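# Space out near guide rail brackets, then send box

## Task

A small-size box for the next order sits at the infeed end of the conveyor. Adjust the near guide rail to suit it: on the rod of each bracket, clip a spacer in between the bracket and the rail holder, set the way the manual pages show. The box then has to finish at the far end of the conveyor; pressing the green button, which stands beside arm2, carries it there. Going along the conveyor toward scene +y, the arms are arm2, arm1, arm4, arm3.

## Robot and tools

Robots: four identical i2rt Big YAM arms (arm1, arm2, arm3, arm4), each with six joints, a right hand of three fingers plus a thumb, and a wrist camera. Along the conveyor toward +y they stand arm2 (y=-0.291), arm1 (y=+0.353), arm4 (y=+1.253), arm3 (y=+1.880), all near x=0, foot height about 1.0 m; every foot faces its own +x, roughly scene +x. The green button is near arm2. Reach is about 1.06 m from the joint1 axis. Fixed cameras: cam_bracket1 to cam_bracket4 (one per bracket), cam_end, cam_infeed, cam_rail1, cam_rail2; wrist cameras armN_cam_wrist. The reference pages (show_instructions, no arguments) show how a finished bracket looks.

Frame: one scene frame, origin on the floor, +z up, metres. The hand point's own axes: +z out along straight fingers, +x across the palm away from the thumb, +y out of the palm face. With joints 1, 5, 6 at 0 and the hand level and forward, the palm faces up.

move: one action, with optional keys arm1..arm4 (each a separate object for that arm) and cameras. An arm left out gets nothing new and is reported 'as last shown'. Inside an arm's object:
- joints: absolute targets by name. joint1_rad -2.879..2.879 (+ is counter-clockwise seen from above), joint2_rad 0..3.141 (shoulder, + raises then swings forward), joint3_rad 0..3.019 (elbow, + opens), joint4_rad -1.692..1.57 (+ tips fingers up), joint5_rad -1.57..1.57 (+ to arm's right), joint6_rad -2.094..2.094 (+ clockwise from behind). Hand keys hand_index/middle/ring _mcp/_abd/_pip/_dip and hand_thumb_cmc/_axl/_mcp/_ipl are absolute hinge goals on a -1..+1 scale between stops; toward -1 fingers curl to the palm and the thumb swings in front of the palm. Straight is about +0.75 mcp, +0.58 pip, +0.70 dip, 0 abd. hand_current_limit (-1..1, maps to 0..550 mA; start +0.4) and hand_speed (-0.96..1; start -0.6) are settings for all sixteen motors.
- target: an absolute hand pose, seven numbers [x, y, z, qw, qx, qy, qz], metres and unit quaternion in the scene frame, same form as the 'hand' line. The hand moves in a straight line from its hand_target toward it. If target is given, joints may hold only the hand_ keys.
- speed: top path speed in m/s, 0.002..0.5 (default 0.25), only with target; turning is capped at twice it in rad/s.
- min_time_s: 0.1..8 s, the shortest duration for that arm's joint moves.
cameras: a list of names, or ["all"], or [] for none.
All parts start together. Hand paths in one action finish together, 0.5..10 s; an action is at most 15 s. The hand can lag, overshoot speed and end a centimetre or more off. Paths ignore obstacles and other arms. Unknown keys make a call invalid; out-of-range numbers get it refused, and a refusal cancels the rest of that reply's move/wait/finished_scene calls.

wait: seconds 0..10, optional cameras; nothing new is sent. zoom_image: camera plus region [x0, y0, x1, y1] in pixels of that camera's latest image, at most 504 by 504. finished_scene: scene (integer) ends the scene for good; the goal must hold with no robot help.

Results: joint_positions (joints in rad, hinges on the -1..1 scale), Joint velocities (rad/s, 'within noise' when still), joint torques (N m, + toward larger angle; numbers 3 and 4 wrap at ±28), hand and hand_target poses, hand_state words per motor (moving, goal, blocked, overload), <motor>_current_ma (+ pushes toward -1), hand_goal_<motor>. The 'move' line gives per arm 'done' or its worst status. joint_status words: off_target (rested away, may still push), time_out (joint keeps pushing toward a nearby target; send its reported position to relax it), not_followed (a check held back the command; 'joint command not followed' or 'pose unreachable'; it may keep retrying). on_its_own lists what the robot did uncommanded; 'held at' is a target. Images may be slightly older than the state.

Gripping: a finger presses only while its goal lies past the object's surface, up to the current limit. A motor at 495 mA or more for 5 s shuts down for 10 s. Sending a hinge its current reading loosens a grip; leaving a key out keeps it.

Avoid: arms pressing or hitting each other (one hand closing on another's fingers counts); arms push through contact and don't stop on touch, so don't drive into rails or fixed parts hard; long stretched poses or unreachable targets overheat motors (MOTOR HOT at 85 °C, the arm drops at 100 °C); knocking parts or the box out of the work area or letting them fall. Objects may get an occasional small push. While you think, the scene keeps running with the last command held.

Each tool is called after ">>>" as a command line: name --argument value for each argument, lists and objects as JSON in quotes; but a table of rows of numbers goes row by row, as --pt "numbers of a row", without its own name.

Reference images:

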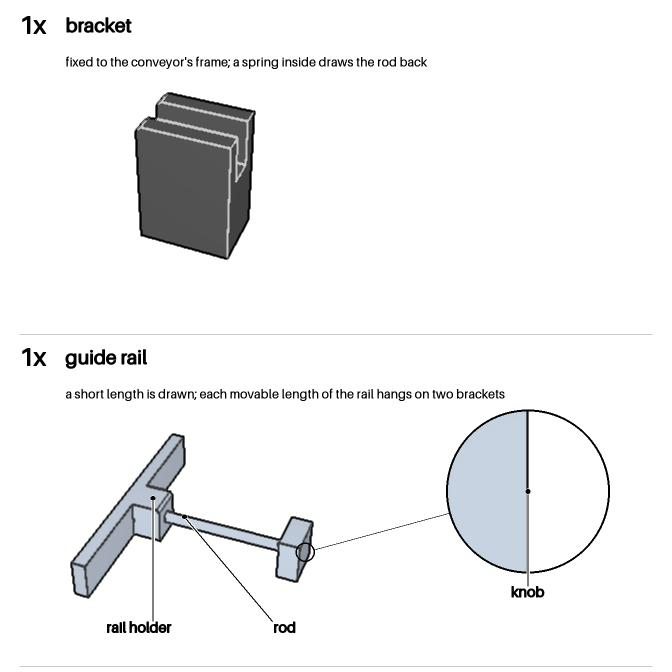

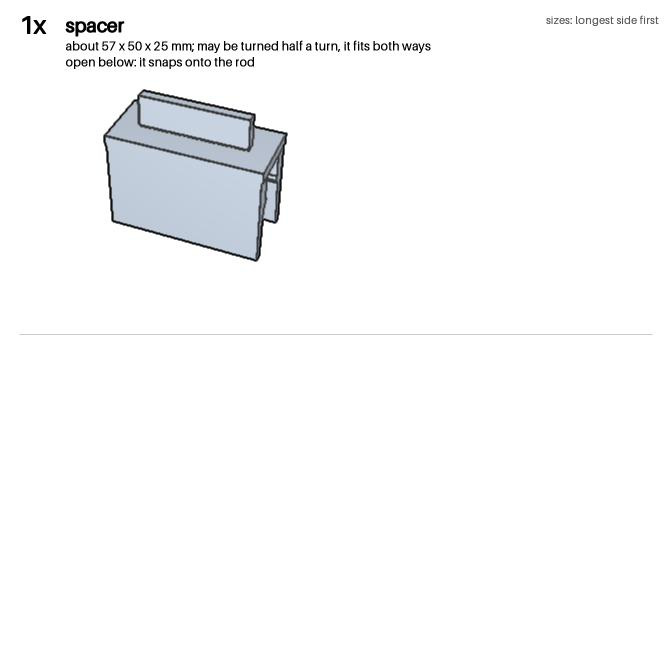

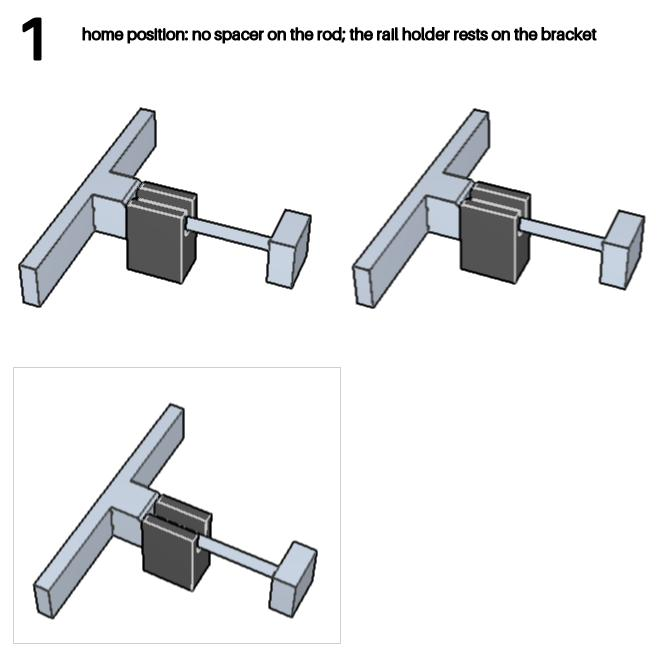

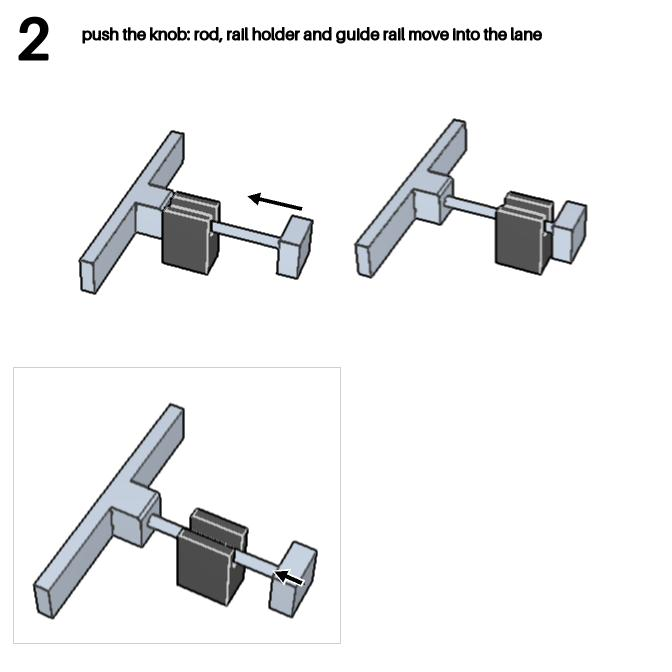

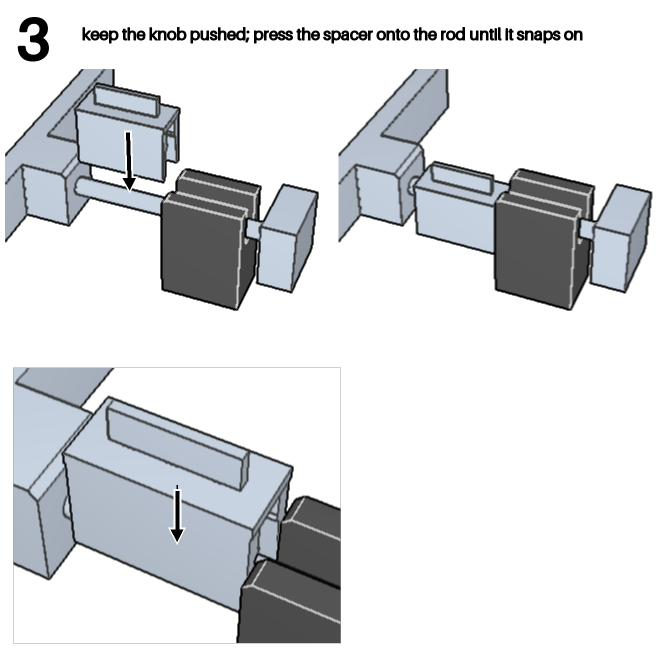

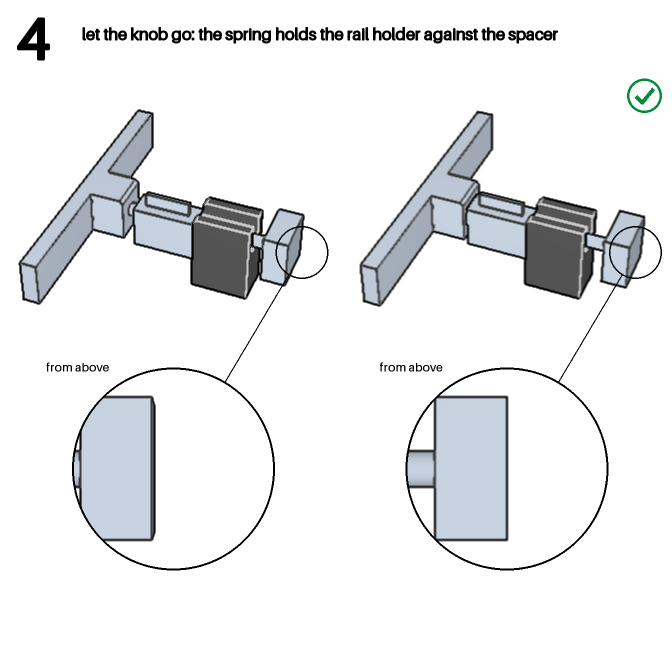

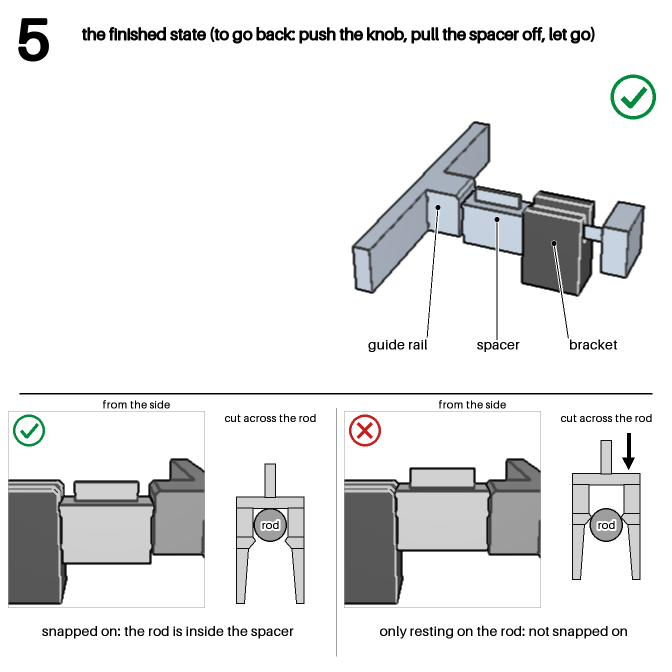

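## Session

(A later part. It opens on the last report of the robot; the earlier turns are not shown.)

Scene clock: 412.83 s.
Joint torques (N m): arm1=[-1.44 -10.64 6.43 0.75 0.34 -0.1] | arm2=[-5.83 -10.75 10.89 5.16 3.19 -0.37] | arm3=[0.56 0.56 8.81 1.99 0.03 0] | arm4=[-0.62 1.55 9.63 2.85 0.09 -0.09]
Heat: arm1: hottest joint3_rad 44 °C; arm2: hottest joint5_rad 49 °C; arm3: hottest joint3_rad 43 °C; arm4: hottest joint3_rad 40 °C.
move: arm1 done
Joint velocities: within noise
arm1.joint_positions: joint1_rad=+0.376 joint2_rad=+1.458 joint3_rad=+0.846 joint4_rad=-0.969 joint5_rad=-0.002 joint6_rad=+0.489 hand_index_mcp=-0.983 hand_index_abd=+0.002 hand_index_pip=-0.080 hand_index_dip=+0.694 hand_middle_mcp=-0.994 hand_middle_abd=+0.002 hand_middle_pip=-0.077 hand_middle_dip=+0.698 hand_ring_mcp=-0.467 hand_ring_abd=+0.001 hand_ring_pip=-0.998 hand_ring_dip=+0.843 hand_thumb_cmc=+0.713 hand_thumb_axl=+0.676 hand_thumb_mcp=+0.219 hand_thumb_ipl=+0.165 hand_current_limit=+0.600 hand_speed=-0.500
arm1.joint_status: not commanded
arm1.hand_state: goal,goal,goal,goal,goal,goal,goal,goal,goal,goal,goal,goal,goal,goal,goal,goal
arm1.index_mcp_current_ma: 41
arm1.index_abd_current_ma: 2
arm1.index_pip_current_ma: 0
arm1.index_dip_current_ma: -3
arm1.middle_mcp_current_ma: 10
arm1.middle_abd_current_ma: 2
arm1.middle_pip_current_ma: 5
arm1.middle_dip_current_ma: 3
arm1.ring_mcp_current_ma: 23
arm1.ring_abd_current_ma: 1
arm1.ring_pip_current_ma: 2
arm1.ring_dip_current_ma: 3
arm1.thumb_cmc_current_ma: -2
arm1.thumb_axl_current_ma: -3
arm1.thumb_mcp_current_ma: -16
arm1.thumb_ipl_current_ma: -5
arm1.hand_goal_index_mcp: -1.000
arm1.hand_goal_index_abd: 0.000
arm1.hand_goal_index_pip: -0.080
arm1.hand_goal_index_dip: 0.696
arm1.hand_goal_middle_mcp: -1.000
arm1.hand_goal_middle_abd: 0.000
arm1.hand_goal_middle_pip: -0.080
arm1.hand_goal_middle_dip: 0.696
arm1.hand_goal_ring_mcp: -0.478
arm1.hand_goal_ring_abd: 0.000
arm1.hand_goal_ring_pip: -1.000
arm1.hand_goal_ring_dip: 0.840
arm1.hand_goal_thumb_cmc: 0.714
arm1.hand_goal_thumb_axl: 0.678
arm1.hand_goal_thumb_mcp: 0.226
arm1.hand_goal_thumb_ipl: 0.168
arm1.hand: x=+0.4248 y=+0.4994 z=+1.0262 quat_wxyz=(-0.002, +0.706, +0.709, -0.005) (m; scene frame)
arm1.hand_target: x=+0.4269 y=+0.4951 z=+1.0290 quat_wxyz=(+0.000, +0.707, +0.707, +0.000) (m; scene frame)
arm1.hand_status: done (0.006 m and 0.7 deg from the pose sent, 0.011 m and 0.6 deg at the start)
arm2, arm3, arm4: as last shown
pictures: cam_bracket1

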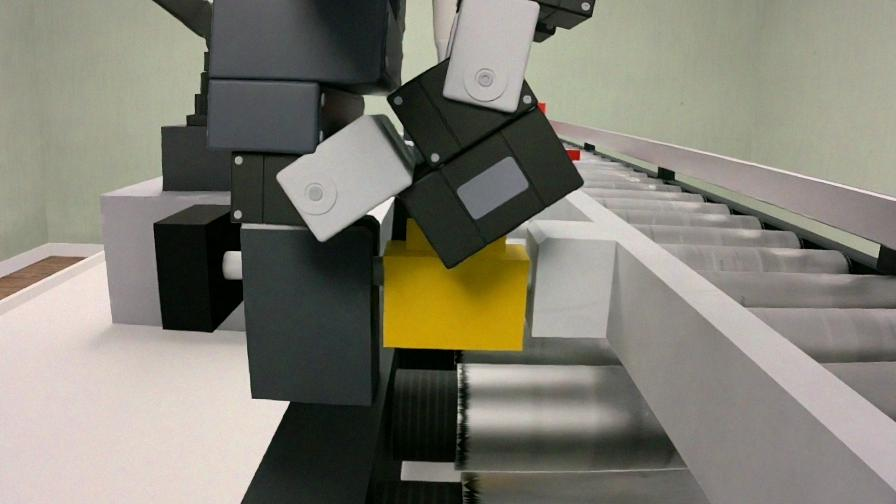

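>>> move --arm1 '{"target": [0.427, 0.508, 1.034, 0, 0.7071, 0.7071, 0], "speed": 0.04}'

>>> move --arm1 '{"target": [0.435, 0.512, 1.15, 0, 0.7071, 0.7071, 0], "speed": 0.12}' --cameras '["cam_bracket1"]'

>>> zoom_image --camera "cam_bracket1" --region '[360, 190, 550, 360]'

Scene clock: 413.97 s.
Joint torques (N m): arm1=[0.21 -10.11 8.32 0.13 0.33 0.07] | arm2=[-5.36 -12.34 11.04 5.33 3.15 -0.38] | arm3=[0.21 1.38 8.99 2.14 0.01 0.01] | arm4=[-0.56 1.38 9.63 2.86 0.1 -0.08]
Heat: arm1: hottest joint3_rad 44 °C; arm2: hottest joint5_rad 49 °C; arm3: hottest joint3_rad 43 °C; arm4: hottest joint3_rad 40 °C.
move: arm1 off_target
Joint velocities: within noise
arm1.joint_positions: joint1_rad=+0.385 joint2_rad=+1.458 joint3_rad=+0.846 joint4_rad=-0.969 joint5_rad=-0.002 joint6_rad=+0.504 hand_index_mcp=-0.983 hand_index_abd=+0.002 hand_index_pip=-0.080 hand_index_dip=+0.694 hand_middle_mcp=-0.994 hand_middle_abd=+0.002 hand_middle_pip=-0.077 hand_middle_dip=+0.698 hand_ring_mcp=-0.467 hand_ring_abd=+0.001 hand_ring_pip=-0.998 hand_ring_dip=+0.843 hand_thumb_cmc=+0.713 hand_thumb_axl=+0.676 hand_thumb_mcp=+0.219 hand_thumb_ipl=+0.165 hand_current_limit=+0.600 hand_speed=-0.500
arm1.joint_status: not commanded
arm1.hand_state: goal,goal,goal,goal,goal,goal,goal,goal,goal,goal,goal,goal,goal,goal,goal,goal
arm1.index_mcp_current_ma: 41
arm1.index_abd_current_ma: 2
arm1.index_pip_current_ma: 0
arm1.index_dip_current_ma: -3
arm1.middle_mcp_current_ma: 10
arm1.middle_abd_current_ma: 2
arm1.middle_pip_current_ma: 5
arm1.middle_dip_current_ma: 3
arm1.ring_mcp_current_ma: 23
arm1.ring_abd_current_ma: 1
arm1.ring_pip_current_ma: 2
arm1.ring_dip_current_ma: 3
arm1.thumb_cmc_current_ma: -2
arm1.thumb_axl_current_ma: -3
arm1.thumb_mcp_current_ma: -16
arm1.thumb_ipl_current_ma: -5
arm1.hand_goal_index_mcp: -1.000
arm1.hand_goal_index_abd: 0.000
arm1.hand_goal_index_pip: -0.080
arm1.hand_goal_index_dip: 0.696
arm1.hand_goal_middle_mcp: -1.000
arm1.hand_goal_middle_abd: 0.000
arm1.hand_goal_middle_pip: -0.080
arm1.hand_goal_middle_dip: 0.696
arm1.hand_goal_ring_mcp: -0.478
arm1.hand_goal_ring_abd: 0.000
arm1.hand_goal_ring_pip: -1.000
arm1.hand_goal_ring_dip: 0.840
arm1.hand_goal_thumb_cmc: 0.714
arm1.hand_goal_thumb_axl: 0.678
arm1.hand_goal_thumb_mcp: 0.226
arm1.hand_goal_thumb_ipl: 0.168
arm1.hand: x=+0.4232 y=+0.5016 z=+1.0262 quat_wxyz=(-0.002, +0.708, +0.706, -0.005) (m; scene frame)
arm1.hand_target: x=+0.4269 y=+0.5080 z=+1.0340 quat_wxyz=(+0.000, +0.707, +0.707, +0.000) (m; scene frame)
arm1.hand_status: off_target (0.011 m and 0.7 deg from the pose sent, 0.012 m and 0.7 deg at the start)
arm2, arm3, arm4: as last shown
pictures: none

Scene clock: 415.53 s.
Joint torques (N m): arm1=[0.15 -9.7 11.08 0.03 0.32 0.04] | arm2=[-6.3 -11.4 10.95 5.39 3.27 -0.35] | arm3=[0.73 0.5 8.51 2.19 0 -0.04] | arm4=[-0.5 1.49 9.59 2.85 0.1 -0.09]
Heat: arm1: hottest joint3_rad 44 °C; arm2: hottest joint5_rad 49 °C; arm3: hottest joint3_rad 43 °C; arm4: hottest joint3_rad 40 °C.
move: arm1 off_target
Joint velocities: within noise
arm1.joint_positions: joint1_rad=+0.385 joint2_rad=+1.344 joint3_rad=+1.048 joint4_rad=-1.302 joint5_rad=-0.002 joint6_rad=+0.507 hand_index_mcp=-0.983 hand_index_abd=+0.002 hand_index_pip=-0.080 hand_index_dip=+0.694 hand_middle_mcp=-0.994 hand_middle_abd=+0.002 hand_middle_pip=-0.077 hand_middle_dip=+0.698 hand_ring_mcp=-0.474 hand_ring_abd=+0.001 hand_ring_pip=-0.998 hand_ring_dip=+0.843 hand_thumb_cmc=+0.713 hand_thumb_axl=+0.676 hand_thumb_mcp=+0.219 hand_thumb_ipl=+0.165 hand_current_limit=+0.600 hand_speed=-0.500
arm1.joint_status: not commanded
arm1.hand_state: goal,goal,goal,goal,goal,goal,goal,goal,goal,goal,goal,goal,goal,goal,goal,goal
arm1.index_mcp_current_ma: 41
arm1.index_abd_current_ma: 2
arm1.index_pip_current_ma: 0
arm1.index_dip_current_ma: -3
arm1.middle_mcp_current_ma: 10
arm1.middle_abd_current_ma: 2
arm1.middle_pip_current_ma: 5
arm1.middle_dip_current_ma: 3
arm1.ring_mcp_current_ma: 7
arm1.ring_abd_current_ma: 1
arm1.ring_pip_current_ma: 2
arm1.ring_dip_current_ma: 3
arm1.thumb_cmc_current_ma: -2
arm1.thumb_axl_current_ma: -3
arm1.thumb_mcp_current_ma: -16
arm1.thumb_ipl_current_ma: -5
arm1.hand_goal_index_mcp: -1.000
arm1.hand_goal_index_abd: 0.000
arm1.hand_goal_index_pip: -0.080
arm1.hand_goal_index_dip: 0.696
arm1.hand_goal_middle_mcp: -1.000
arm1.hand_goal_middle_abd: 0.000
arm1.hand_goal_middle_pip: -0.080
arm1.hand_goal_middle_dip: 0.696
arm1.hand_goal_ring_mcp: -0.478
arm1.hand_goal_ring_abd: 0.000
arm1.hand_goal_ring_pip: -1.000
arm1.hand_goal_ring_dip: 0.840
arm1.hand_goal_thumb_cmc: 0.714
arm1.hand_goal_thumb_axl: 0.678
arm1.hand_goal_thumb_mcp: 0.226
arm1.hand_goal_thumb_ipl: 0.168
arm1.hand: x=+0.4273 y=+0.5040 z=+1.1338 quat_wxyz=(-0.005, +0.709, +0.705, -0.013) (m; scene frame)
arm1.hand_target: x=+0.4346 y=+0.5117 z=+1.1499 quat_wxyz=(+0.000, +0.707, +0.707, +0.000) (m; scene frame)
arm1.hand_status: off_target (0.020 m and 1.6 deg from the pose sent, 0.125 m and 0.7 deg at the start)
arm2, arm3, arm4: as last shown
pictures: cam_bracket1

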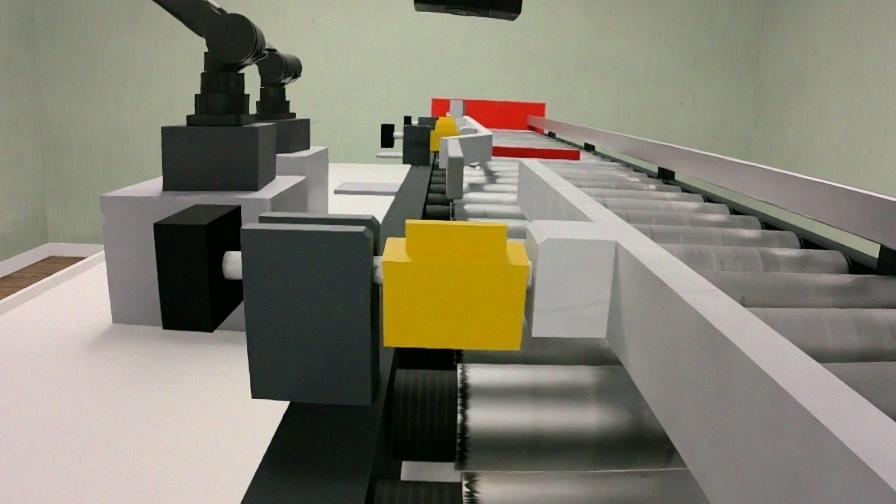

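Scaled by 2.653 from the camera's 896x504 image, which has a finer 1280x720 frame.

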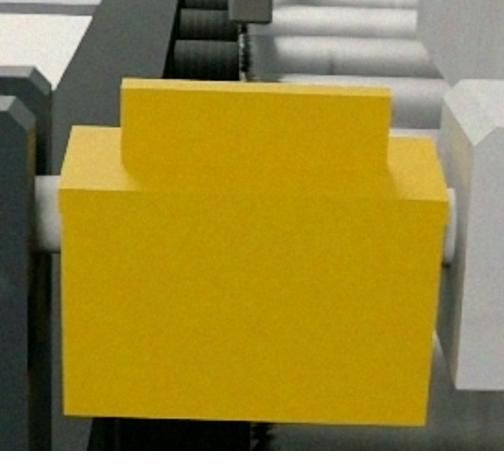

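>>> move --arm1 '{"target": [0.430, 0.498, 1.075, 0, 0.7071, 0.7071, 0], "speed": 0.12}'

>>> move --arm1 '{"target": [0.430, 0.4965, 1.032, 0, 0.7071, 0.7071, 0], "speed": 0.06}' --cameras '["cam_bracket1"]'

>>> zoom_image --camera "cam_bracket1" --region '[360, 190, 550, 360]'

Scene clock: 417.50 s.
Joint torques (N m): arm1=[-1.2 -8.47 7.65 1.05 0.33 -0.11] | arm2=[-6.77 -10.58 11.02 5.12 3.17 -0.34] | arm3=[0.73 0.21 8.8 2.17 0.05 0.01] | arm4=[-0.62 1.44 9.62 2.84 0.09 -0.08]
Heat: arm1: hottest joint3_rad 44 °C; arm2: hottest joint5_rad 49 °C; arm3: hottest joint3_rad 43 °C; arm4: hottest joint3_rad 40 °C.
move: arm1 done
Joint velocities: within noise
arm1.joint_positions: joint1_rad=+0.377 joint2_rad=+1.377 joint3_rad=+0.918 joint4_rad=-1.114 joint5_rad=-0.002 joint6_rad=+0.493 hand_index_mcp=-0.983 hand_index_abd=+0.002 hand_index_pip=-0.080 hand_index_dip=+0.694 hand_middle_mcp=-0.994 hand_middle_abd=+0.002 hand_middle_pip=-0.077 hand_middle_dip=+0.698 hand_ring_mcp=-0.473 hand_ring_abd=+0.001 hand_ring_pip=-0.998 hand_ring_dip=+0.843 hand_thumb_cmc=+0.713 hand_thumb_axl=+0.676 hand_thumb_mcp=+0.219 hand_thumb_ipl=+0.165 hand_current_limit=+0.600 hand_speed=-0.500
arm1.joint_status: not commanded
arm1.hand_state: goal,goal,goal,goal,goal,goal,goal,goal,goal,goal,goal,goal,goal,goal,goal,goal
arm1.index_mcp_current_ma: 41
arm1.index_abd_current_ma: 2
arm1.index_pip_current_ma: 0
arm1.index_dip_current_ma: -3
arm1.middle_mcp_current_ma: 10
arm1.middle_abd_current_ma: 2
arm1.middle_pip_current_ma: 5
arm1.middle_dip_current_ma: 3
arm1.ring_mcp_current_ma: 8
arm1.ring_abd_current_ma: 1
arm1.ring_pip_current_ma: 2
arm1.ring_dip_current_ma: 3
arm1.thumb_cmc_current_ma: -2
arm1.thumb_axl_current_ma: -3
arm1.thumb_mcp_current_ma: -16
arm1.thumb_ipl_current_ma: -5
arm1.hand_goal_index_mcp: -1.000
arm1.hand_goal_index_abd: 0.000
arm1.hand_goal_index_pip: -0.080
arm1.hand_goal_index_dip: 0.696
arm1.hand_goal_middle_mcp: -1.000
arm1.hand_goal_middle_abd: 0.000
arm1.hand_goal_middle_pip: -0.080
arm1.hand_goal_middle_dip: 0.696
arm1.hand_goal_ring_mcp: -0.478
arm1.hand_goal_ring_abd: 0.000
arm1.hand_goal_ring_pip: -1.000
arm1.hand_goal_ring_dip: 0.840
arm1.hand_goal_thumb_cmc: 0.714
arm1.hand_goal_thumb_axl: 0.678
arm1.hand_goal_thumb_mcp: 0.226
arm1.hand_goal_thumb_ipl: 0.168
arm1.hand: x=+0.4253 y=+0.5002 z=+1.0781 quat_wxyz=(-0.001, +0.706, +0.708, -0.001) (m; scene frame)
arm1.hand_target: x=+0.4298 y=+0.4980 z=+1.0750 quat_wxyz=(+0.000, +0.707, +0.707, +0.000) (m; scene frame)
arm1.hand_status: done (0.006 m and 0.2 deg from the pose sent, 0.059 m and 1.6 deg at the start)
arm2, arm3, arm4: as last shown
pictures: none

Scene clock: 418.73 s.
Joint torques (N m): arm1=[-1.26 -8.64 6.87 1.05 0.32 -0.11] | arm2=[-6.3 -11.75 10.88 5.27 3.24 -0.32] | arm3=[-0.21 0.21 8.51 2.28 0 0.04] | arm4=[-0.62 1.61 9.61 2.86 0.09 -0.08]
Heat: arm1: hottest joint3_rad 44 °C; arm2: hottest joint5_rad 49 °C; arm3: hottest joint3_rad 43 °C; arm4: hottest joint3_rad 40 °C.
move: arm1 done
Joint velocities: within noise
arm1.joint_positions: joint1_rad=+0.374 joint2_rad=+1.436 joint3_rad=+0.855 joint4_rad=-0.985 joint5_rad=-0.002 joint6_rad=+0.489 hand_index_mcp=-0.983 hand_index_abd=+0.002 hand_index_pip=-0.080 hand_index_dip=+0.694 hand_middle_mcp=-0.994 hand_middle_abd=+0.002 hand_middle_pip=-0.077 hand_middle_dip=+0.698 hand_ring_mcp=-0.473 hand_ring_abd=+0.001 hand_ring_pip=-0.998 hand_ring_dip=+0.843 hand_thumb_cmc=+0.713 hand_thumb_axl=+0.676 hand_thumb_mcp=+0.219 hand_thumb_ipl=+0.165 hand_current_limit=+0.600 hand_speed=-0.500
arm1.joint_status: not commanded
arm1.hand_state: goal,goal,goal,goal,goal,goal,goal,goal,goal,goal,goal,goal,goal,goal,goal,goal
arm1.index_mcp_current_ma: 41
arm1.index_abd_current_ma: 2
arm1.index_pip_current_ma: 0
arm1.index_dip_current_ma: -3
arm1.middle_mcp_current_ma: 10
arm1.middle_abd_current_ma: 2
arm1.middle_pip_current_ma: 5
arm1.middle_dip_current_ma: 3
arm1.ring_mcp_current_ma: 8
arm1.ring_abd_current_ma: 1
arm1.ring_pip_current_ma: 2
arm1.ring_dip_current_ma: 3
arm1.thumb_cmc_current_ma: -2
arm1.thumb_axl_current_ma: -3
arm1.thumb_mcp_current_ma: -16
arm1.thumb_ipl_current_ma: -5
arm1.hand_goal_index_mcp: -1.000
arm1.hand_goal_index_abd: 0.000
arm1.hand_goal_index_pip: -0.080
arm1.hand_goal_index_dip: 0.696
arm1.hand_goal_middle_mcp: -1.000
arm1.hand_goal_middle_abd: 0.000
arm1.hand_goal_middle_pip: -0.080
arm1.hand_goal_middle_dip: 0.696
arm1.hand_goal_ring_mcp: -0.478
arm1.hand_goal_ring_abd: 0.000
arm1.hand_goal_ring_pip: -1.000
arm1.hand_goal_ring_dip: 0.840
arm1.hand_goal_thumb_cmc: 0.714
arm1.hand_goal_thumb_axl: 0.678
arm1.hand_goal_thumb_mcp: 0.226
arm1.hand_goal_thumb_ipl: 0.168
arm1.hand: x=+0.4271 y=+0.4998 z=+1.0378 quat_wxyz=(+0.000, +0.706, +0.708, +0.002) (m; scene frame)
arm1.hand_target: x=+0.4299 y=+0.4965 z=+1.0321 quat_wxyz=(+0.000, +0.707, +0.707, +0.000) (m; scene frame)
arm1.hand_status: done (0.007 m and 0.3 deg from the pose sent, 0.047 m and 0.2 deg at the start)
arm2, arm3, arm4: as last shown
pictures: cam_bracket1

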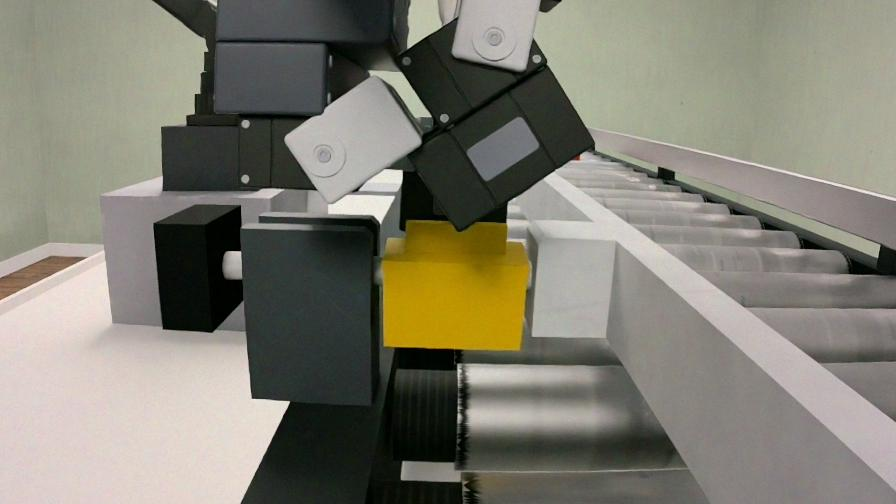

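Scaled by 2.653 from the camera's 896x504 image, which has a finer 1280x720 frame.

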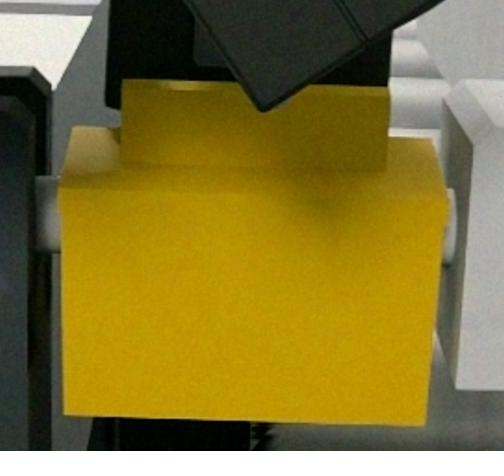

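>>> move --arm1 '{"target": [0.430, 0.4965, 1.025, 0, 0.7071, 0.7071, 0], "speed": 0.03}' --cameras '["cam_bracket1"]'

>>> zoom_image --camera "cam_bracket1" --region '[360, 190, 550, 360]'

Scene clock: 419.77 s.
Joint torques (N m): arm1=[-1.26 -8.47 6.68 1.09 0.32 -0.11] | arm2=[-5.95 -12.51 10.88 5.16 3.16 -0.35] | arm3=[0.09 0.85 8.58 2.18 0.01 0] | arm4=[-0.44 1.44 9.62 2.85 0.09 -0.09]
Heat: arm1: hottest joint3_rad 44 °C; arm2: hottest joint5_rad 49 °C; arm3: hottest joint3_rad 43 °C; arm4: hottest joint3_rad 40 °C.
move: arm1 done
Joint velocities: within noise
arm1.joint_positions: joint1_rad=+0.374 joint2_rad=+1.446 joint3_rad=+0.847 joint4_rad=-0.964 joint5_rad=-0.002 joint6_rad=+0.489 hand_index_mcp=-0.983 hand_index_abd=+0.002 hand_index_pip=-0.080 hand_index_dip=+0.694 hand_middle_mcp=-0.994 hand_middle_abd=+0.002 hand_middle_pip=-0.077 hand_middle_dip=+0.698 hand_ring_mcp=-0.473 hand_ring_abd=+0.001 hand_ring_pip=-0.998 hand_ring_dip=+0.843 hand_thumb_cmc=+0.713 hand_thumb_axl=+0.676 hand_thumb_mcp=+0.219 hand_thumb_ipl=+0.165 hand_current_limit=+0.600 hand_speed=-0.500
arm1.joint_status: not commanded
arm1.hand_state: goal,goal,goal,goal,goal,goal,goal,goal,goal,goal,goal,goal,goal,goal,goal,goal
arm1.index_mcp_current_ma: 41
arm1.index_abd_current_ma: 2
arm1.index_pip_current_ma: 0
arm1.index_dip_current_ma: -3
arm1.middle_mcp_current_ma: 10
arm1.middle_abd_current_ma: 2
arm1.middle_pip_current_ma: 5
arm1.middle_dip_current_ma: 3
arm1.ring_mcp_current_ma: 8
arm1.ring_abd_current_ma: 1
arm1.ring_pip_current_ma: 2
arm1.ring_dip_current_ma: 3
arm1.thumb_cmc_current_ma: -2
arm1.thumb_axl_current_ma: -3
arm1.thumb_mcp_current_ma: -16
arm1.thumb_ipl_current_ma: -5
arm1.hand_goal_index_mcp: -1.000
arm1.hand_goal_index_abd: 0.000
arm1.hand_goal_index_pip: -0.080
arm1.hand_goal_index_dip: 0.696
arm1.hand_goal_middle_mcp: -1.000
arm1.hand_goal_middle_abd: 0.000
arm1.hand_goal_middle_pip: -0.080
arm1.hand_goal_middle_dip: 0.696
arm1.hand_goal_ring_mcp: -0.478
arm1.hand_goal_ring_abd: 0.000
arm1.hand_goal_ring_pip: -1.000
arm1.hand_goal_ring_dip: 0.840
arm1.hand_goal_thumb_cmc: 0.714
arm1.hand_goal_thumb_axl: 0.678
arm1.hand_goal_thumb_mcp: 0.226
arm1.hand_goal_thumb_ipl: 0.168
arm1.hand: x=+0.4278 y=+0.5001 z=+1.0323 quat_wxyz=(+0.000, +0.706, +0.708, +0.004) (m; scene frame)
arm1.hand_target: x=+0.4298 y=+0.4965 z=+1.0252 quat_wxyz=(+0.000, +0.707, +0.707, +0.000) (m; scene frame)
arm1.hand_status: done (0.008 m and 0.5 deg from the pose sent, 0.014 m and 0.3 deg at the start)
arm2.joint_positions: joint1_rad=+0.964 joint2_rad=+1.648 joint3_rad=+0.846 joint4_rad=-0.798 joint5_rad=+0.057 joint6_rad=+0.792 hand_index_mcp=-0.459 hand_index_abd=-0.037 hand_index_pip=-0.992 hand_index_dip=+0.837 hand_middle_mcp=-0.473 hand_middle_abd=+0.004 hand_middle_pip=-0.997 hand_middle_dip=+0.838 hand_ring_mcp=-0.467 hand_ring_abd=+0.001 hand_ring_pip=-0.998 hand_ring_dip=+0.842 hand_thumb_cmc=+0.712 hand_thumb_axl=+0.677 hand_thumb_mcp=+0.221 hand_thumb_ipl=+0.165 hand_current_limit=+0.600 hand_speed=-0.500
arm2.joint_status: not commanded
arm2.hand_state: goal,blocked,goal,goal,goal,goal,goal,goal,goal,goal,goal,goal,goal,goal,goal,goal
arm2.index_mcp_current_ma: 6
arm2.index_abd_current_ma: -16
arm2.index_pip_current_ma: 1
arm2.index_dip_current_ma: 0
arm2.middle_mcp_current_ma: 1
arm2.middle_abd_current_ma: 0
arm2.middle_pip_current_ma: 0
arm2.middle_dip_current_ma: 0
arm2.ring_mcp_current_ma: 2
arm2.ring_abd_current_ma: 0
arm2.ring_pip_current_ma: 0
arm2.ring_dip_current_ma: 0
arm2.thumb_cmc_current_ma: 0
arm2.thumb_axl_current_ma: 0
arm2.thumb_mcp_current_ma: -1
arm2.thumb_ipl_current_ma: 0
arm2.hand_goal_index_mcp: -0.478
arm2.hand_goal_index_abd: 0.000
arm2.hand_goal_index_pip: -1.000
arm2.hand_goal_index_dip: 0.840
arm2.hand_goal_middle_mcp: -0.478
arm2.hand_goal_middle_abd: 0.000
arm2.hand_goal_middle_pip: -1.000
arm2.hand_goal_middle_dip: 0.840
arm2.hand_goal_ring_mcp: -0.478
arm2.hand_goal_ring_abd: 0.000
arm2.hand_goal_ring_pip: -1.000
arm2.hand_goal_ring_dip: 0.840
arm2.hand_goal_thumb_cmc: 0.714
arm2.hand_goal_thumb_axl: 0.678
arm2.hand_goal_thumb_mcp: 0.226
arm2.hand_goal_thumb_ipl: 0.168
arm2.hand: x=+0.2880 y=-0.0447 z=+0.9921 quat_wxyz=(+0.027, +0.699, +0.715, -0.017) (m; scene frame)
arm2.hand_target: x=+0.3524 y=-0.0355 z=+1.0220 quat_wxyz=(+0.065, +0.707, +0.702, +0.058) (m; scene frame)
arm2.hand_status: not commanded
arm3.joint_positions: joint1_rad=-0.066 joint2_rad=+0.623 joint3_rad=+1.407 joint4_rad=-1.267 joint5_rad=-0.036 joint6_rad=+1.128 hand_index_mcp=+0.754 hand_index_abd=+0.001 hand_index_pip=+0.577 hand_index_dip=+0.696 hand_middle_mcp=+0.754 hand_middle_abd=+0.001 hand_middle_pip=+0.577 hand_middle_dip=+0.696 hand_ring_mcp=+0.754 hand_ring_abd=+0.001 hand_ring_pip=+0.577 hand_ring_dip=+0.696 hand_thumb_cmc=+0.714 hand_thumb_axl=+0.677 hand_thumb_mcp=+0.226 hand_thumb_ipl=+0.168 hand_current_limit=+0.400 hand_speed=-0.600
arm3.joint_status: not commanded
arm3.hand_state: goal,goal,goal,goal,goal,goal,goal,goal,goal,goal,goal,goal,goal,goal,goal,goal
arm3.index_mcp_current_ma: 0
arm3.index_abd_current_ma: 0
arm3.index_pip_current_ma: 1
arm3.index_dip_current_ma: 0
arm3.middle_mcp_current_ma: 0
arm3.middle_abd_current_ma: 1
arm3.middle_pip_current_ma: 1
arm3.middle_dip_current_ma: 0
arm3.ring_mcp_current_ma: 0
arm3.ring_abd_current_ma: 0
arm3.ring_pip_current_ma: 1
arm3.ring_dip_current_ma: 0
arm3.thumb_cmc_current_ma: 0
arm3.thumb_axl_current_ma: -1
arm3.thumb_mcp_current_ma: 0
arm3.thumb_ipl_current_ma: 0
arm3.hand_goal_index_mcp: 0.754
arm3.hand_goal_index_abd: 0.000
arm3.hand_goal_index_pip: 0.576
arm3.hand_goal_index_dip: 0.696
arm3.hand_goal_middle_mcp: 0.754
arm3.hand_goal_middle_abd: 0.000
arm3.hand_goal_middle_pip: 0.576
arm3.hand_goal_middle_dip: 0.696
arm3.hand_goal_ring_mcp: 0.754
arm3.hand_goal_ring_abd: 0.000
arm3.hand_goal_ring_pip: 0.576
arm3.hand_goal_ring_dip: 0.696
arm3.hand_goal_thumb_cmc: 0.714
arm3.hand_goal_thumb_axl: 0.678
arm3.hand_goal_thumb_mcp: 0.226
arm3.hand_goal_thumb_ipl: 0.168
arm3.hand: x=+0.1674 y=+1.7468 z=+1.5789 quat_wxyz=(+0.148, +0.846, +0.109, +0.500) (m; scene frame)
arm3.hand_target: x=+0.1644 y=+1.7474 z=+1.5900 quat_wxyz=(+0.152, +0.840, +0.109, +0.510) (m; scene frame)
arm3.hand_status: not commanded
arm4.joint_positions: joint1_rad=+0.036 joint2_rad=+0.636 joint3_rad=+1.438 joint4_rad=-1.159 joint5_rad=-0.065 joint6_rad=+1.072 hand_index_mcp=+0.755 hand_index_abd=+0.001 hand_index_pip=+0.577 hand_index_dip=+0.696 hand_middle_mcp=+0.755 hand_middle_abd=+0.001 hand_middle_pip=+0.577 hand_middle_dip=+0.696 hand_ring_mcp=+0.755 hand_ring_abd=+0.001 hand_ring_pip=+0.577 hand_ring_dip=+0.696 hand_thumb_cmc=+0.715 hand_thumb_axl=+0.677 hand_thumb_mcp=+0.226 hand_thumb_ipl=+0.168 hand_current_limit=+0.400 hand_speed=-0.600
arm4.joint_status: not commanded
arm4.hand_state: goal,goal,goal,goal,goal,goal,goal,goal,goal,goal,goal,goal,goal,goal,goal,goal
arm4.index_mcp_current_ma: 2
arm4.index_abd_current_ma: 1
arm4.index_pip_current_ma: 1
arm4.index_dip_current_ma: 0
arm4.middle_mcp_current_ma: 2
arm4.middle_abd_current_ma: 0
arm4.middle_pip_current_ma: 1
arm4.middle_dip_current_ma: 0
arm4.ring_mcp_current_ma: 2
arm4.ring_abd_current_ma: 1
arm4.ring_pip_current_ma: 1
arm4.ring_dip_current_ma: 0
arm4.thumb_cmc_current_ma: 2
arm4.thumb_axl_current_ma: -1
arm4.thumb_mcp_current_ma: 0
arm4.thumb_ipl_current_ma: 0
arm4.hand_goal_index_mcp: 0.754
arm4.hand_goal_index_abd: 0.000
arm4.hand_goal_index_pip: 0.576
arm4.hand_goal_index_dip: 0.696
arm4.hand_goal_middle_mcp: 0.754
arm4.hand_goal_middle_abd: 0.000
arm4.hand_goal_middle_pip: 0.576
arm4.hand_goal_middle_dip: 0.696
arm4.hand_goal_ring_mcp: 0.754
arm4.hand_goal_ring_abd: 0.000
arm4.hand_goal_ring_pip: 0.576
arm4.hand_goal_ring_dip: 0.696
arm4.hand_goal_thumb_cmc: 0.714
arm4.hand_goal_thumb_axl: 0.678
arm4.hand_goal_thumb_mcp: 0.226
arm4.hand_goal_thumb_ipl: 0.168
arm4.hand: x=+0.3151 y=+1.2167 z=+1.6294 quat_wxyz=(+0.081, +0.779, +0.272, +0.559) (m; scene frame)
arm4.hand_target: x=+0.3107 y=+1.2162 z=+1.6444 quat_wxyz=(+0.084, +0.770, +0.270, +0.572) (m; scene frame)
arm4.hand_status: not commanded
pictures: cam_bracket1

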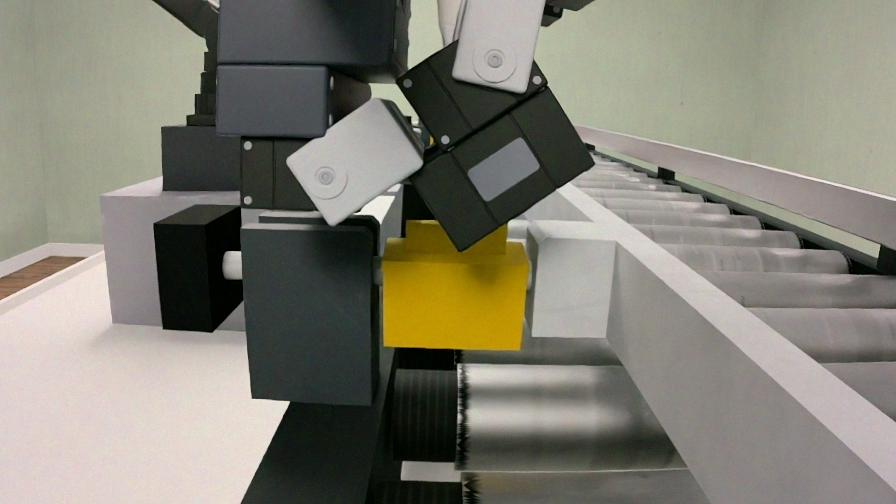

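Scaled by 2.653 from the camera's 896x504 image, which has a finer 1280x720 frame.

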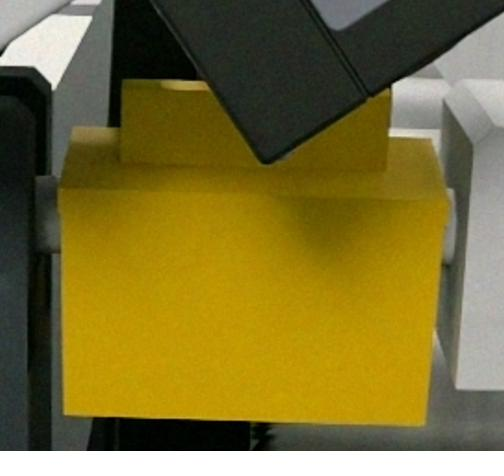

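>>> move --arm1 '{"target": [0.430, 0.4965, 1.018, 0, 0.7071, 0.7071, 0], "speed": 0.03}' --cameras '["cam_bracket1"]'

>>> zoom_image --camera "cam_bracket1" --region '[360, 190, 550, 360]'

Scene clock: 420.90 s.
Joint torques (N m): arm1=[-1.32 -8.53 6.58 1.06 0.32 -0.11] | arm2=[-5.48 -12.22 10.62 5.56 3.26 -0.42] | arm3=[0.44 1.38 8.61 1.83 0.08 -0.05] | arm4=[-0.62 1.38 9.65 2.89 0.1 -0.1]
Heat: arm1: hottest joint3_rad 44 °C; arm2: hottest joint5_rad 49 °C; arm3: hottest joint3_rad 43 °C; arm4: hottest joint3_rad 40 °C.
move: arm1 done
Joint velocities: within noise
arm1.joint_positions: joint1_rad=+0.374 joint2_rad=+1.458 joint3_rad=+0.839 joint4_rad=-0.942 joint5_rad=-0.002 joint6_rad=+0.489 hand_index_mcp=-0.983 hand_index_abd=+0.002 hand_index_pip=-0.080 hand_index_dip=+0.694 hand_middle_mcp=-0.994 hand_middle_abd=+0.002 hand_middle_pip=-0.077 hand_middle_dip=+0.698 hand_ring_mcp=-0.473 hand_ring_abd=+0.001 hand_ring_pip=-0.998 hand_ring_dip=+0.843 hand_thumb_cmc=+0.713 hand_thumb_axl=+0.676 hand_thumb_mcp=+0.219 hand_thumb_ipl=+0.165 hand_current_limit=+0.600 hand_speed=-0.500
arm1.joint_status: not commanded
arm1.hand_state: goal,goal,goal,goal,goal,goal,goal,goal,goal,goal,goal,goal,goal,goal,goal,goal
arm1.index_mcp_current_ma: 41
arm1.index_abd_current_ma: 2
arm1.index_pip_current_ma: 0
arm1.index_dip_current_ma: -3
arm1.middle_mcp_current_ma: 10
arm1.middle_abd_current_ma: 2
arm1.middle_pip_current_ma: 5
arm1.middle_dip_current_ma: 3
arm1.ring_mcp_current_ma: 8
arm1.ring_abd_current_ma: 1
arm1.ring_pip_current_ma: 2
arm1.ring_dip_current_ma: 3
arm1.thumb_cmc_current_ma: -2
arm1.thumb_axl_current_ma: -3
arm1.thumb_mcp_current_ma: -16
arm1.thumb_ipl_current_ma: -5
arm1.hand_goal_index_mcp: -1.000
arm1.hand_goal_index_abd: 0.000
arm1.hand_goal_index_pip: -0.080
arm1.hand_goal_index_dip: 0.696
arm1.hand_goal_middle_mcp: -1.000
arm1.hand_goal_middle_abd: 0.000
arm1.hand_goal_middle_pip: -0.080
arm1.hand_goal_middle_dip: 0.696
arm1.hand_goal_ring_mcp: -0.478
arm1.hand_goal_ring_abd: 0.000
arm1.hand_goal_ring_pip: -1.000
arm1.hand_goal_ring_dip: 0.840
arm1.hand_goal_thumb_cmc: 0.714
arm1.hand_goal_thumb_axl: 0.678
arm1.hand_goal_thumb_mcp: 0.226
arm1.hand_goal_thumb_ipl: 0.168
arm1.hand: x=+0.4280 y=+0.5003 z=+1.0255 quat_wxyz=(+0.000, +0.706, +0.708, +0.004) (m; scene frame)
arm1.hand_target: x=+0.4299 y=+0.4965 z=+1.0183 quat_wxyz=(+0.000, +0.707, +0.707, +0.000) (m; scene frame)
arm1.hand_status: done (0.009 m and 0.5 deg from the pose sent, 0.015 m and 0.5 deg at the start)
arm2, arm3, arm4: as last shown
pictures: cam_bracket1

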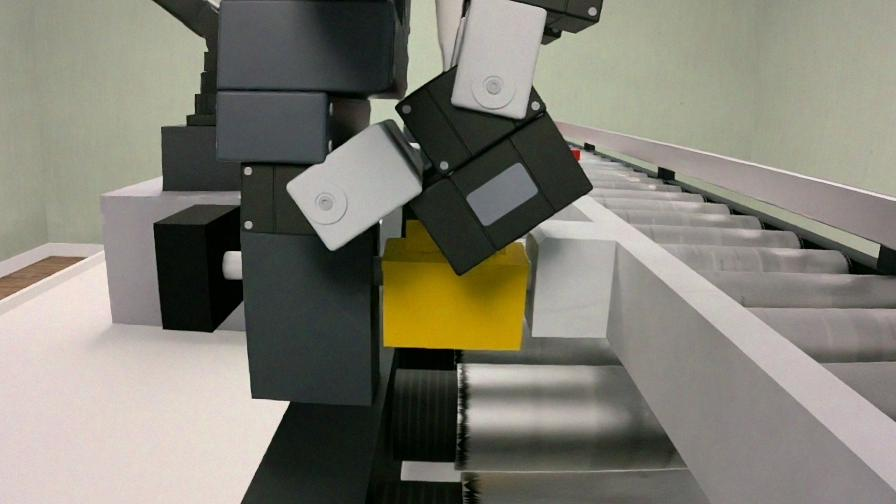

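Scaled by 2.653 from the camera's 896x504 image, which has a finer 1280x720 frame.

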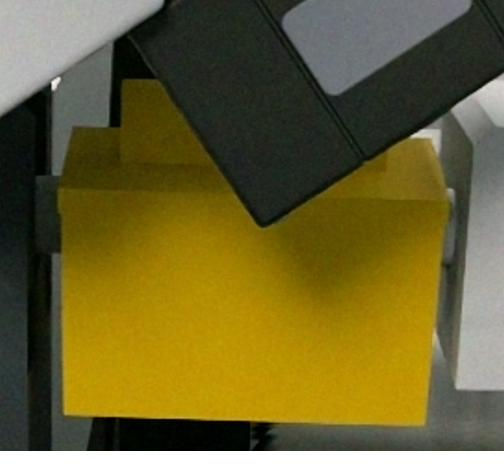

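>>> move --arm1 '{"target": [0.430, 0.4965, 1.014, 0, 0.7071, 0.7071, 0], "speed": 0.03}'

>>> move --arm1 '{"target": [0.430, 0.5035, 1.014, 0, 0.7071, 0.7071, 0], "speed": 0.03}' --cameras '["cam_bracket1"]'

>>> zoom_image --camera "cam_bracket1" --region '[360, 190, 550, 360]'

Scene clock: 422.23 s.
Joint torques (N m): arm1=[-1.2 -8.53 6.5 1.06 0.32 -0.11] | arm2=[-4.95 -11.28 10.97 5.2 3.18 -0.34] | arm3=[0.97 0.97 8.68 2.04 0.01 -0.02] | arm4=[-0.67 1.61 9.59 2.88 0.09 -0.08]
Heat: arm1: hottest joint3_rad 44 °C; arm2: hottest joint5_rad 50 °C; arm3: hottest joint3_rad 43 °C; arm4: hottest joint3_rad 40 °C.
move: arm1 done
Joint velocities: within noise
arm1.joint_positions: joint1_rad=+0.374 joint2_rad=+1.465 joint3_rad=+0.834 joint4_rad=-0.930 joint5_rad=-0.002 joint6_rad=+0.489 hand_index_mcp=-0.983 hand_index_abd=+0.002 hand_index_pip=-0.080 hand_index_dip=+0.694 hand_middle_mcp=-0.994 hand_middle_abd=+0.002 hand_middle_pip=-0.077 hand_middle_dip=+0.698 hand_ring_mcp=-0.473 hand_ring_abd=+0.001 hand_ring_pip=-0.998 hand_ring_dip=+0.843 hand_thumb_cmc=+0.713 hand_thumb_axl=+0.676 hand_thumb_mcp=+0.219 hand_thumb_ipl=+0.165 hand_current_limit=+0.600 hand_speed=-0.500
arm1.joint_status: not commanded
arm1.hand_state: goal,goal,goal,goal,goal,goal,goal,goal,goal,goal,goal,goal,goal,goal,goal,goal
arm1.index_mcp_current_ma: 41
arm1.index_abd_current_ma: 2
arm1.index_pip_current_ma: 0
arm1.index_dip_current_ma: -3
arm1.middle_mcp_current_ma: 10
arm1.middle_abd_current_ma: 2
arm1.middle_pip_current_ma: 5
arm1.middle_dip_current_ma: 3
arm1.ring_mcp_current_ma: 8
arm1.ring_abd_current_ma: 1
arm1.ring_pip_current_ma: 2
arm1.ring_dip_current_ma: 3
arm1.thumb_cmc_current_ma: -2
arm1.thumb_axl_current_ma: -3
arm1.thumb_mcp_current_ma: -16
arm1.thumb_ipl_current_ma: -5
arm1.hand_goal_index_mcp: -1.000
arm1.hand_goal_index_abd: 0.000
arm1.hand_goal_index_pip: -0.080
arm1.hand_goal_index_dip: 0.696
arm1.hand_goal_middle_mcp: -1.000
arm1.hand_goal_middle_abd: 0.000
arm1.hand_goal_middle_pip: -0.080
arm1.hand_goal_middle_dip: 0.696
arm1.hand_goal_ring_mcp: -0.478
arm1.hand_goal_ring_abd: 0.000
arm1.hand_goal_ring_pip: -1.000
arm1.hand_goal_ring_dip: 0.840
arm1.hand_goal_thumb_cmc: 0.714
arm1.hand_goal_thumb_axl: 0.678
arm1.hand_goal_thumb_mcp: 0.226
arm1.hand_goal_thumb_ipl: 0.168
arm1.hand: x=+0.4281 y=+0.5003 z=+1.0215 quat_wxyz=(+0.000, +0.706, +0.708, +0.004) (m; scene frame)
arm1.hand_target: x=+0.4298 y=+0.4965 z=+1.0141 quat_wxyz=(+0.000, +0.707, +0.707, +0.000) (m; scene frame)
arm1.hand_status: done (0.009 m and 0.5 deg from the pose sent, 0.012 m and 0.5 deg at the start)
arm2, arm3, arm4: as last shown
pictures: none

Scene clock: 423.20 s.
Joint torques (N m): arm1=[0.03 -8.59 7.21 1.05 0.32 0.07] | arm2=[-6.07 -11.58 10.78 5.33 3.23 -0.39] | arm3=[0.62 0.5 8.68 1.96 -0.01 -0.03] | arm4=[-0.5 1.55 9.59 2.86 0.09 -0.08]
Heat: arm1: hottest joint3_rad 44 °C; arm2: hottest joint5_rad 50 °C; arm3: hottest joint3_rad 43 °C; arm4: hottest joint3_rad 40 °C.
move: arm1 done
Joint velocities: within noise
arm1.joint_positions: joint1_rad=+0.374 joint2_rad=+1.473 joint3_rad=+0.834 joint4_rad=-0.930 joint5_rad=-0.002 joint6_rad=+0.491 hand_index_mcp=-0.983 hand_index_abd=+0.002 hand_index_pip=-0.080 hand_index_dip=+0.694 hand_middle_mcp=-0.994 hand_middle_abd=+0.002 hand_middle_pip=-0.077 hand_middle_dip=+0.698 hand_ring_mcp=-0.473 hand_ring_abd=+0.001 hand_ring_pip=-0.998 hand_ring_dip=+0.843 hand_thumb_cmc=+0.713 hand_thumb_axl=+0.676 hand_thumb_mcp=+0.219 hand_thumb_ipl=+0.165 hand_current_limit=+0.600 hand_speed=-0.500
arm1.joint_status: not commanded
arm1.hand_state: goal,goal,goal,goal,goal,goal,goal,goal,goal,goal,goal,goal,goal,goal,goal,goal
arm1.index_mcp_current_ma: 41
arm1.index_abd_current_ma: 2
arm1.index_pip_current_ma: 0
arm1.index_dip_current_ma: -3
arm1.middle_mcp_current_ma: 10
arm1.middle_abd_current_ma: 2
arm1.middle_pip_current_ma: 5
arm1.middle_dip_current_ma: 3
arm1.ring_mcp_current_ma: 8
arm1.ring_abd_current_ma: 1
arm1.ring_pip_current_ma: 2
arm1.ring_dip_current_ma: 3
arm1.thumb_cmc_current_ma: -2
arm1.thumb_axl_current_ma: -3
arm1.thumb_mcp_current_ma: -16
arm1.thumb_ipl_current_ma: -5
arm1.hand_goal_index_mcp: -1.000
arm1.hand_goal_index_abd: 0.000
arm1.hand_goal_index_pip: -0.080
arm1.hand_goal_index_dip: 0.696
arm1.hand_goal_middle_mcp: -1.000
arm1.hand_goal_middle_abd: 0.000
arm1.hand_goal_middle_pip: -0.080
arm1.hand_goal_middle_dip: 0.696
arm1.hand_goal_ring_mcp: -0.478
arm1.hand_goal_ring_abd: 0.000
arm1.hand_goal_ring_pip: -1.000
arm1.hand_goal_ring_dip: 0.840
arm1.hand_goal_thumb_cmc: 0.714
arm1.hand_goal_thumb_axl: 0.678
arm1.hand_goal_thumb_mcp: 0.226
arm1.hand_goal_thumb_ipl: 0.168
arm1.hand: x=+0.4274 y=+0.4998 z=+1.0184 quat_wxyz=(-0.001, +0.707, +0.707, +0.000) (m; scene frame)
arm1.hand_target: x=+0.4299 y=+0.5035 z=+1.0141 quat_wxyz=(+0.000, +0.707, +0.707, +0.000) (m; scene frame)
arm1.hand_status: done (0.006 m and 0.1 deg from the pose sent, 0.008 m and 0.5 deg at the start)
arm2, arm3, arm4: as last shown
pictures: cam_bracket1

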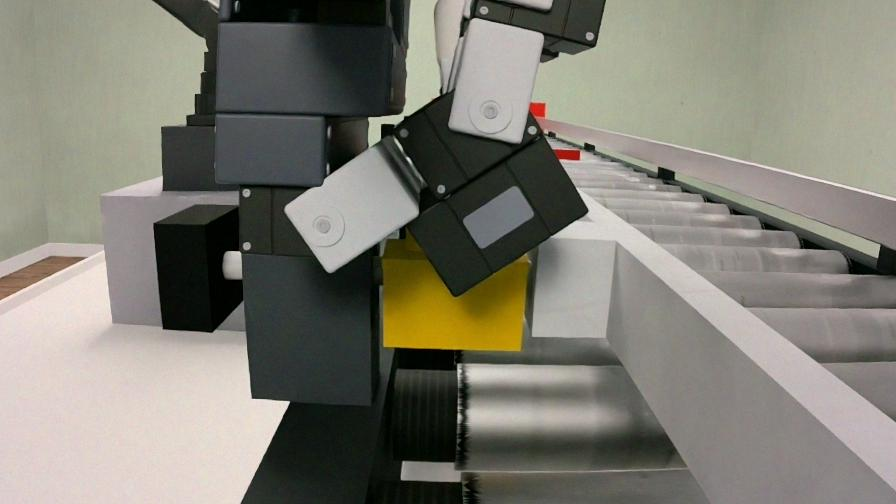

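Scaled by 2.653 from the camera's 896x504 image, which has a finer 1280x720 frame.

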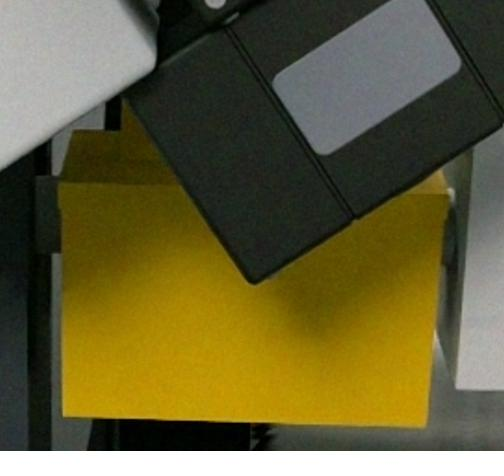

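>>> move --arm1 '{"target": [0.430, 0.5065, 1.018, 0, 0.7071, 0.7071, 0], "speed": 0.03}' --cameras '["cam_bracket1"]'

>>> zoom_image --camera "cam_bracket1" --region '[360, 190, 550, 360]'

Scene clock: 424.23 s.
Joint torques (N m): arm1=[0.32 -8.88 7.94 0.53 0.33 0.07] | arm2=[-5.19 -11.4 10.89 5.11 3.18 -0.36] | arm3=[0.56 1.2 8.59 2.09 -0.02 -0.03] | arm4=[-0.67 1.49 9.63 2.85 0.09 -0.1]
Heat: arm1: hottest joint3_rad 44 °C; arm2: hottest joint5_rad 50 °C; arm3: hottest joint3_rad 43 °C; arm4: hottest joint3_rad 40 °C.
move: arm1 done
Joint velocities: within noise
arm1.joint_positions: joint1_rad=+0.377 joint2_rad=+1.473 joint3_rad=+0.834 joint4_rad=-0.930 joint5_rad=-0.002 joint6_rad=+0.497 hand_index_mcp=-0.983 hand_index_abd=+0.002 hand_index_pip=-0.080 hand_index_dip=+0.694 hand_middle_mcp=-0.994 hand_middle_abd=+0.002 hand_middle_pip=-0.077 hand_middle_dip=+0.698 hand_ring_mcp=-0.473 hand_ring_abd=+0.001 hand_ring_pip=-0.998 hand_ring_dip=+0.843 hand_thumb_cmc=+0.713 hand_thumb_axl=+0.676 hand_thumb_mcp=+0.219 hand_thumb_ipl=+0.165 hand_current_limit=+0.600 hand_speed=-0.500
arm1.joint_status: not commanded
arm1.hand_state: goal,goal,goal,goal,goal,goal,goal,goal,goal,goal,goal,goal,goal,goal,goal,goal
arm1.index_mcp_current_ma: 41
arm1.index_abd_current_ma: 2
arm1.index_pip_current_ma: 0
arm1.index_dip_current_ma: -3
arm1.middle_mcp_current_ma: 10
arm1.middle_abd_current_ma: 2
arm1.middle_pip_current_ma: 5
arm1.middle_dip_current_ma: 3
arm1.ring_mcp_current_ma: 8
arm1.ring_abd_current_ma: 1
arm1.ring_pip_current_ma: 2
arm1.ring_dip_current_ma: 3
arm1.thumb_cmc_current_ma: -2
arm1.thumb_axl_current_ma: -3
arm1.thumb_mcp_current_ma: -16
arm1.thumb_ipl_current_ma: -5
arm1.hand_goal_index_mcp: -1.000
arm1.hand_goal_index_abd: 0.000
arm1.hand_goal_index_pip: -0.080
arm1.hand_goal_index_dip: 0.696
arm1.hand_goal_middle_mcp: -1.000
arm1.hand_goal_middle_abd: 0.000
arm1.hand_goal_middle_pip: -0.080
arm1.hand_goal_middle_dip: 0.696
arm1.hand_goal_ring_mcp: -0.478
arm1.hand_goal_ring_abd: 0.000
arm1.hand_goal_ring_pip: -1.000
arm1.hand_goal_ring_dip: 0.840
arm1.hand_goal_thumb_cmc: 0.714
arm1.hand_goal_thumb_axl: 0.678
arm1.hand_goal_thumb_mcp: 0.226
arm1.hand_goal_thumb_ipl: 0.168
arm1.hand: x=+0.4268 y=+0.5005 z=+1.0184 quat_wxyz=(-0.001, +0.708, +0.706, +0.000) (m; scene frame)
arm1.hand_target: x=+0.4299 y=+0.5065 z=+1.0180 quat_wxyz=(+0.000, +0.707, +0.707, +0.000) (m; scene frame)
arm1.hand_status: done (0.007 m and 0.2 deg from the pose sent, 0.007 m and 0.1 deg at the start)
arm2, arm3, arm4: as last shown
pictures: cam_bracket1

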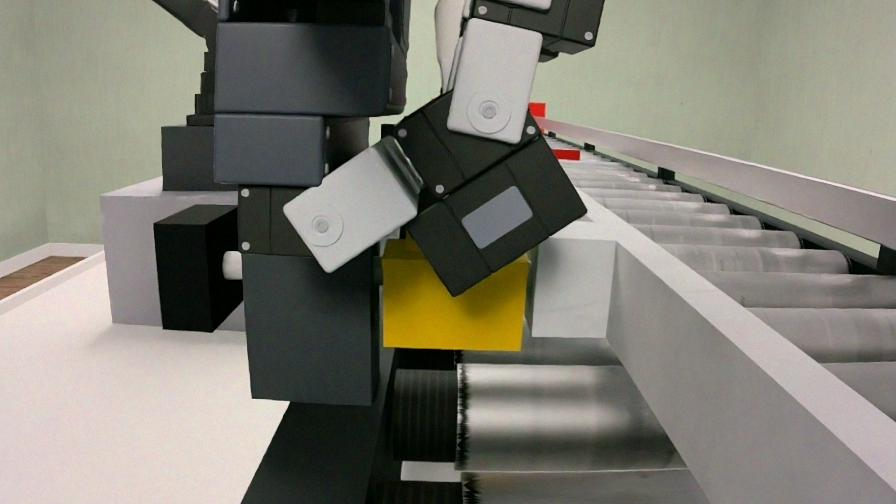

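Scaled by 2.653 from the camera's 896x504 image, which has a finer 1280x720 frame.

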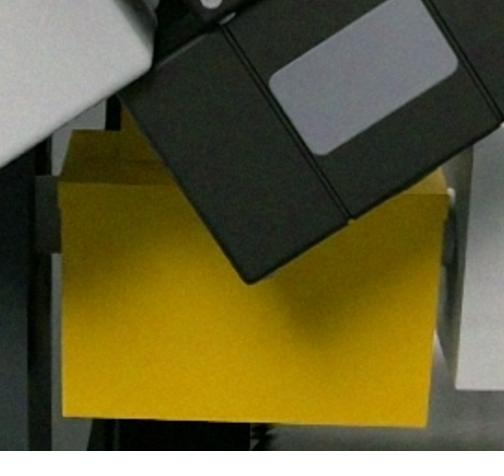

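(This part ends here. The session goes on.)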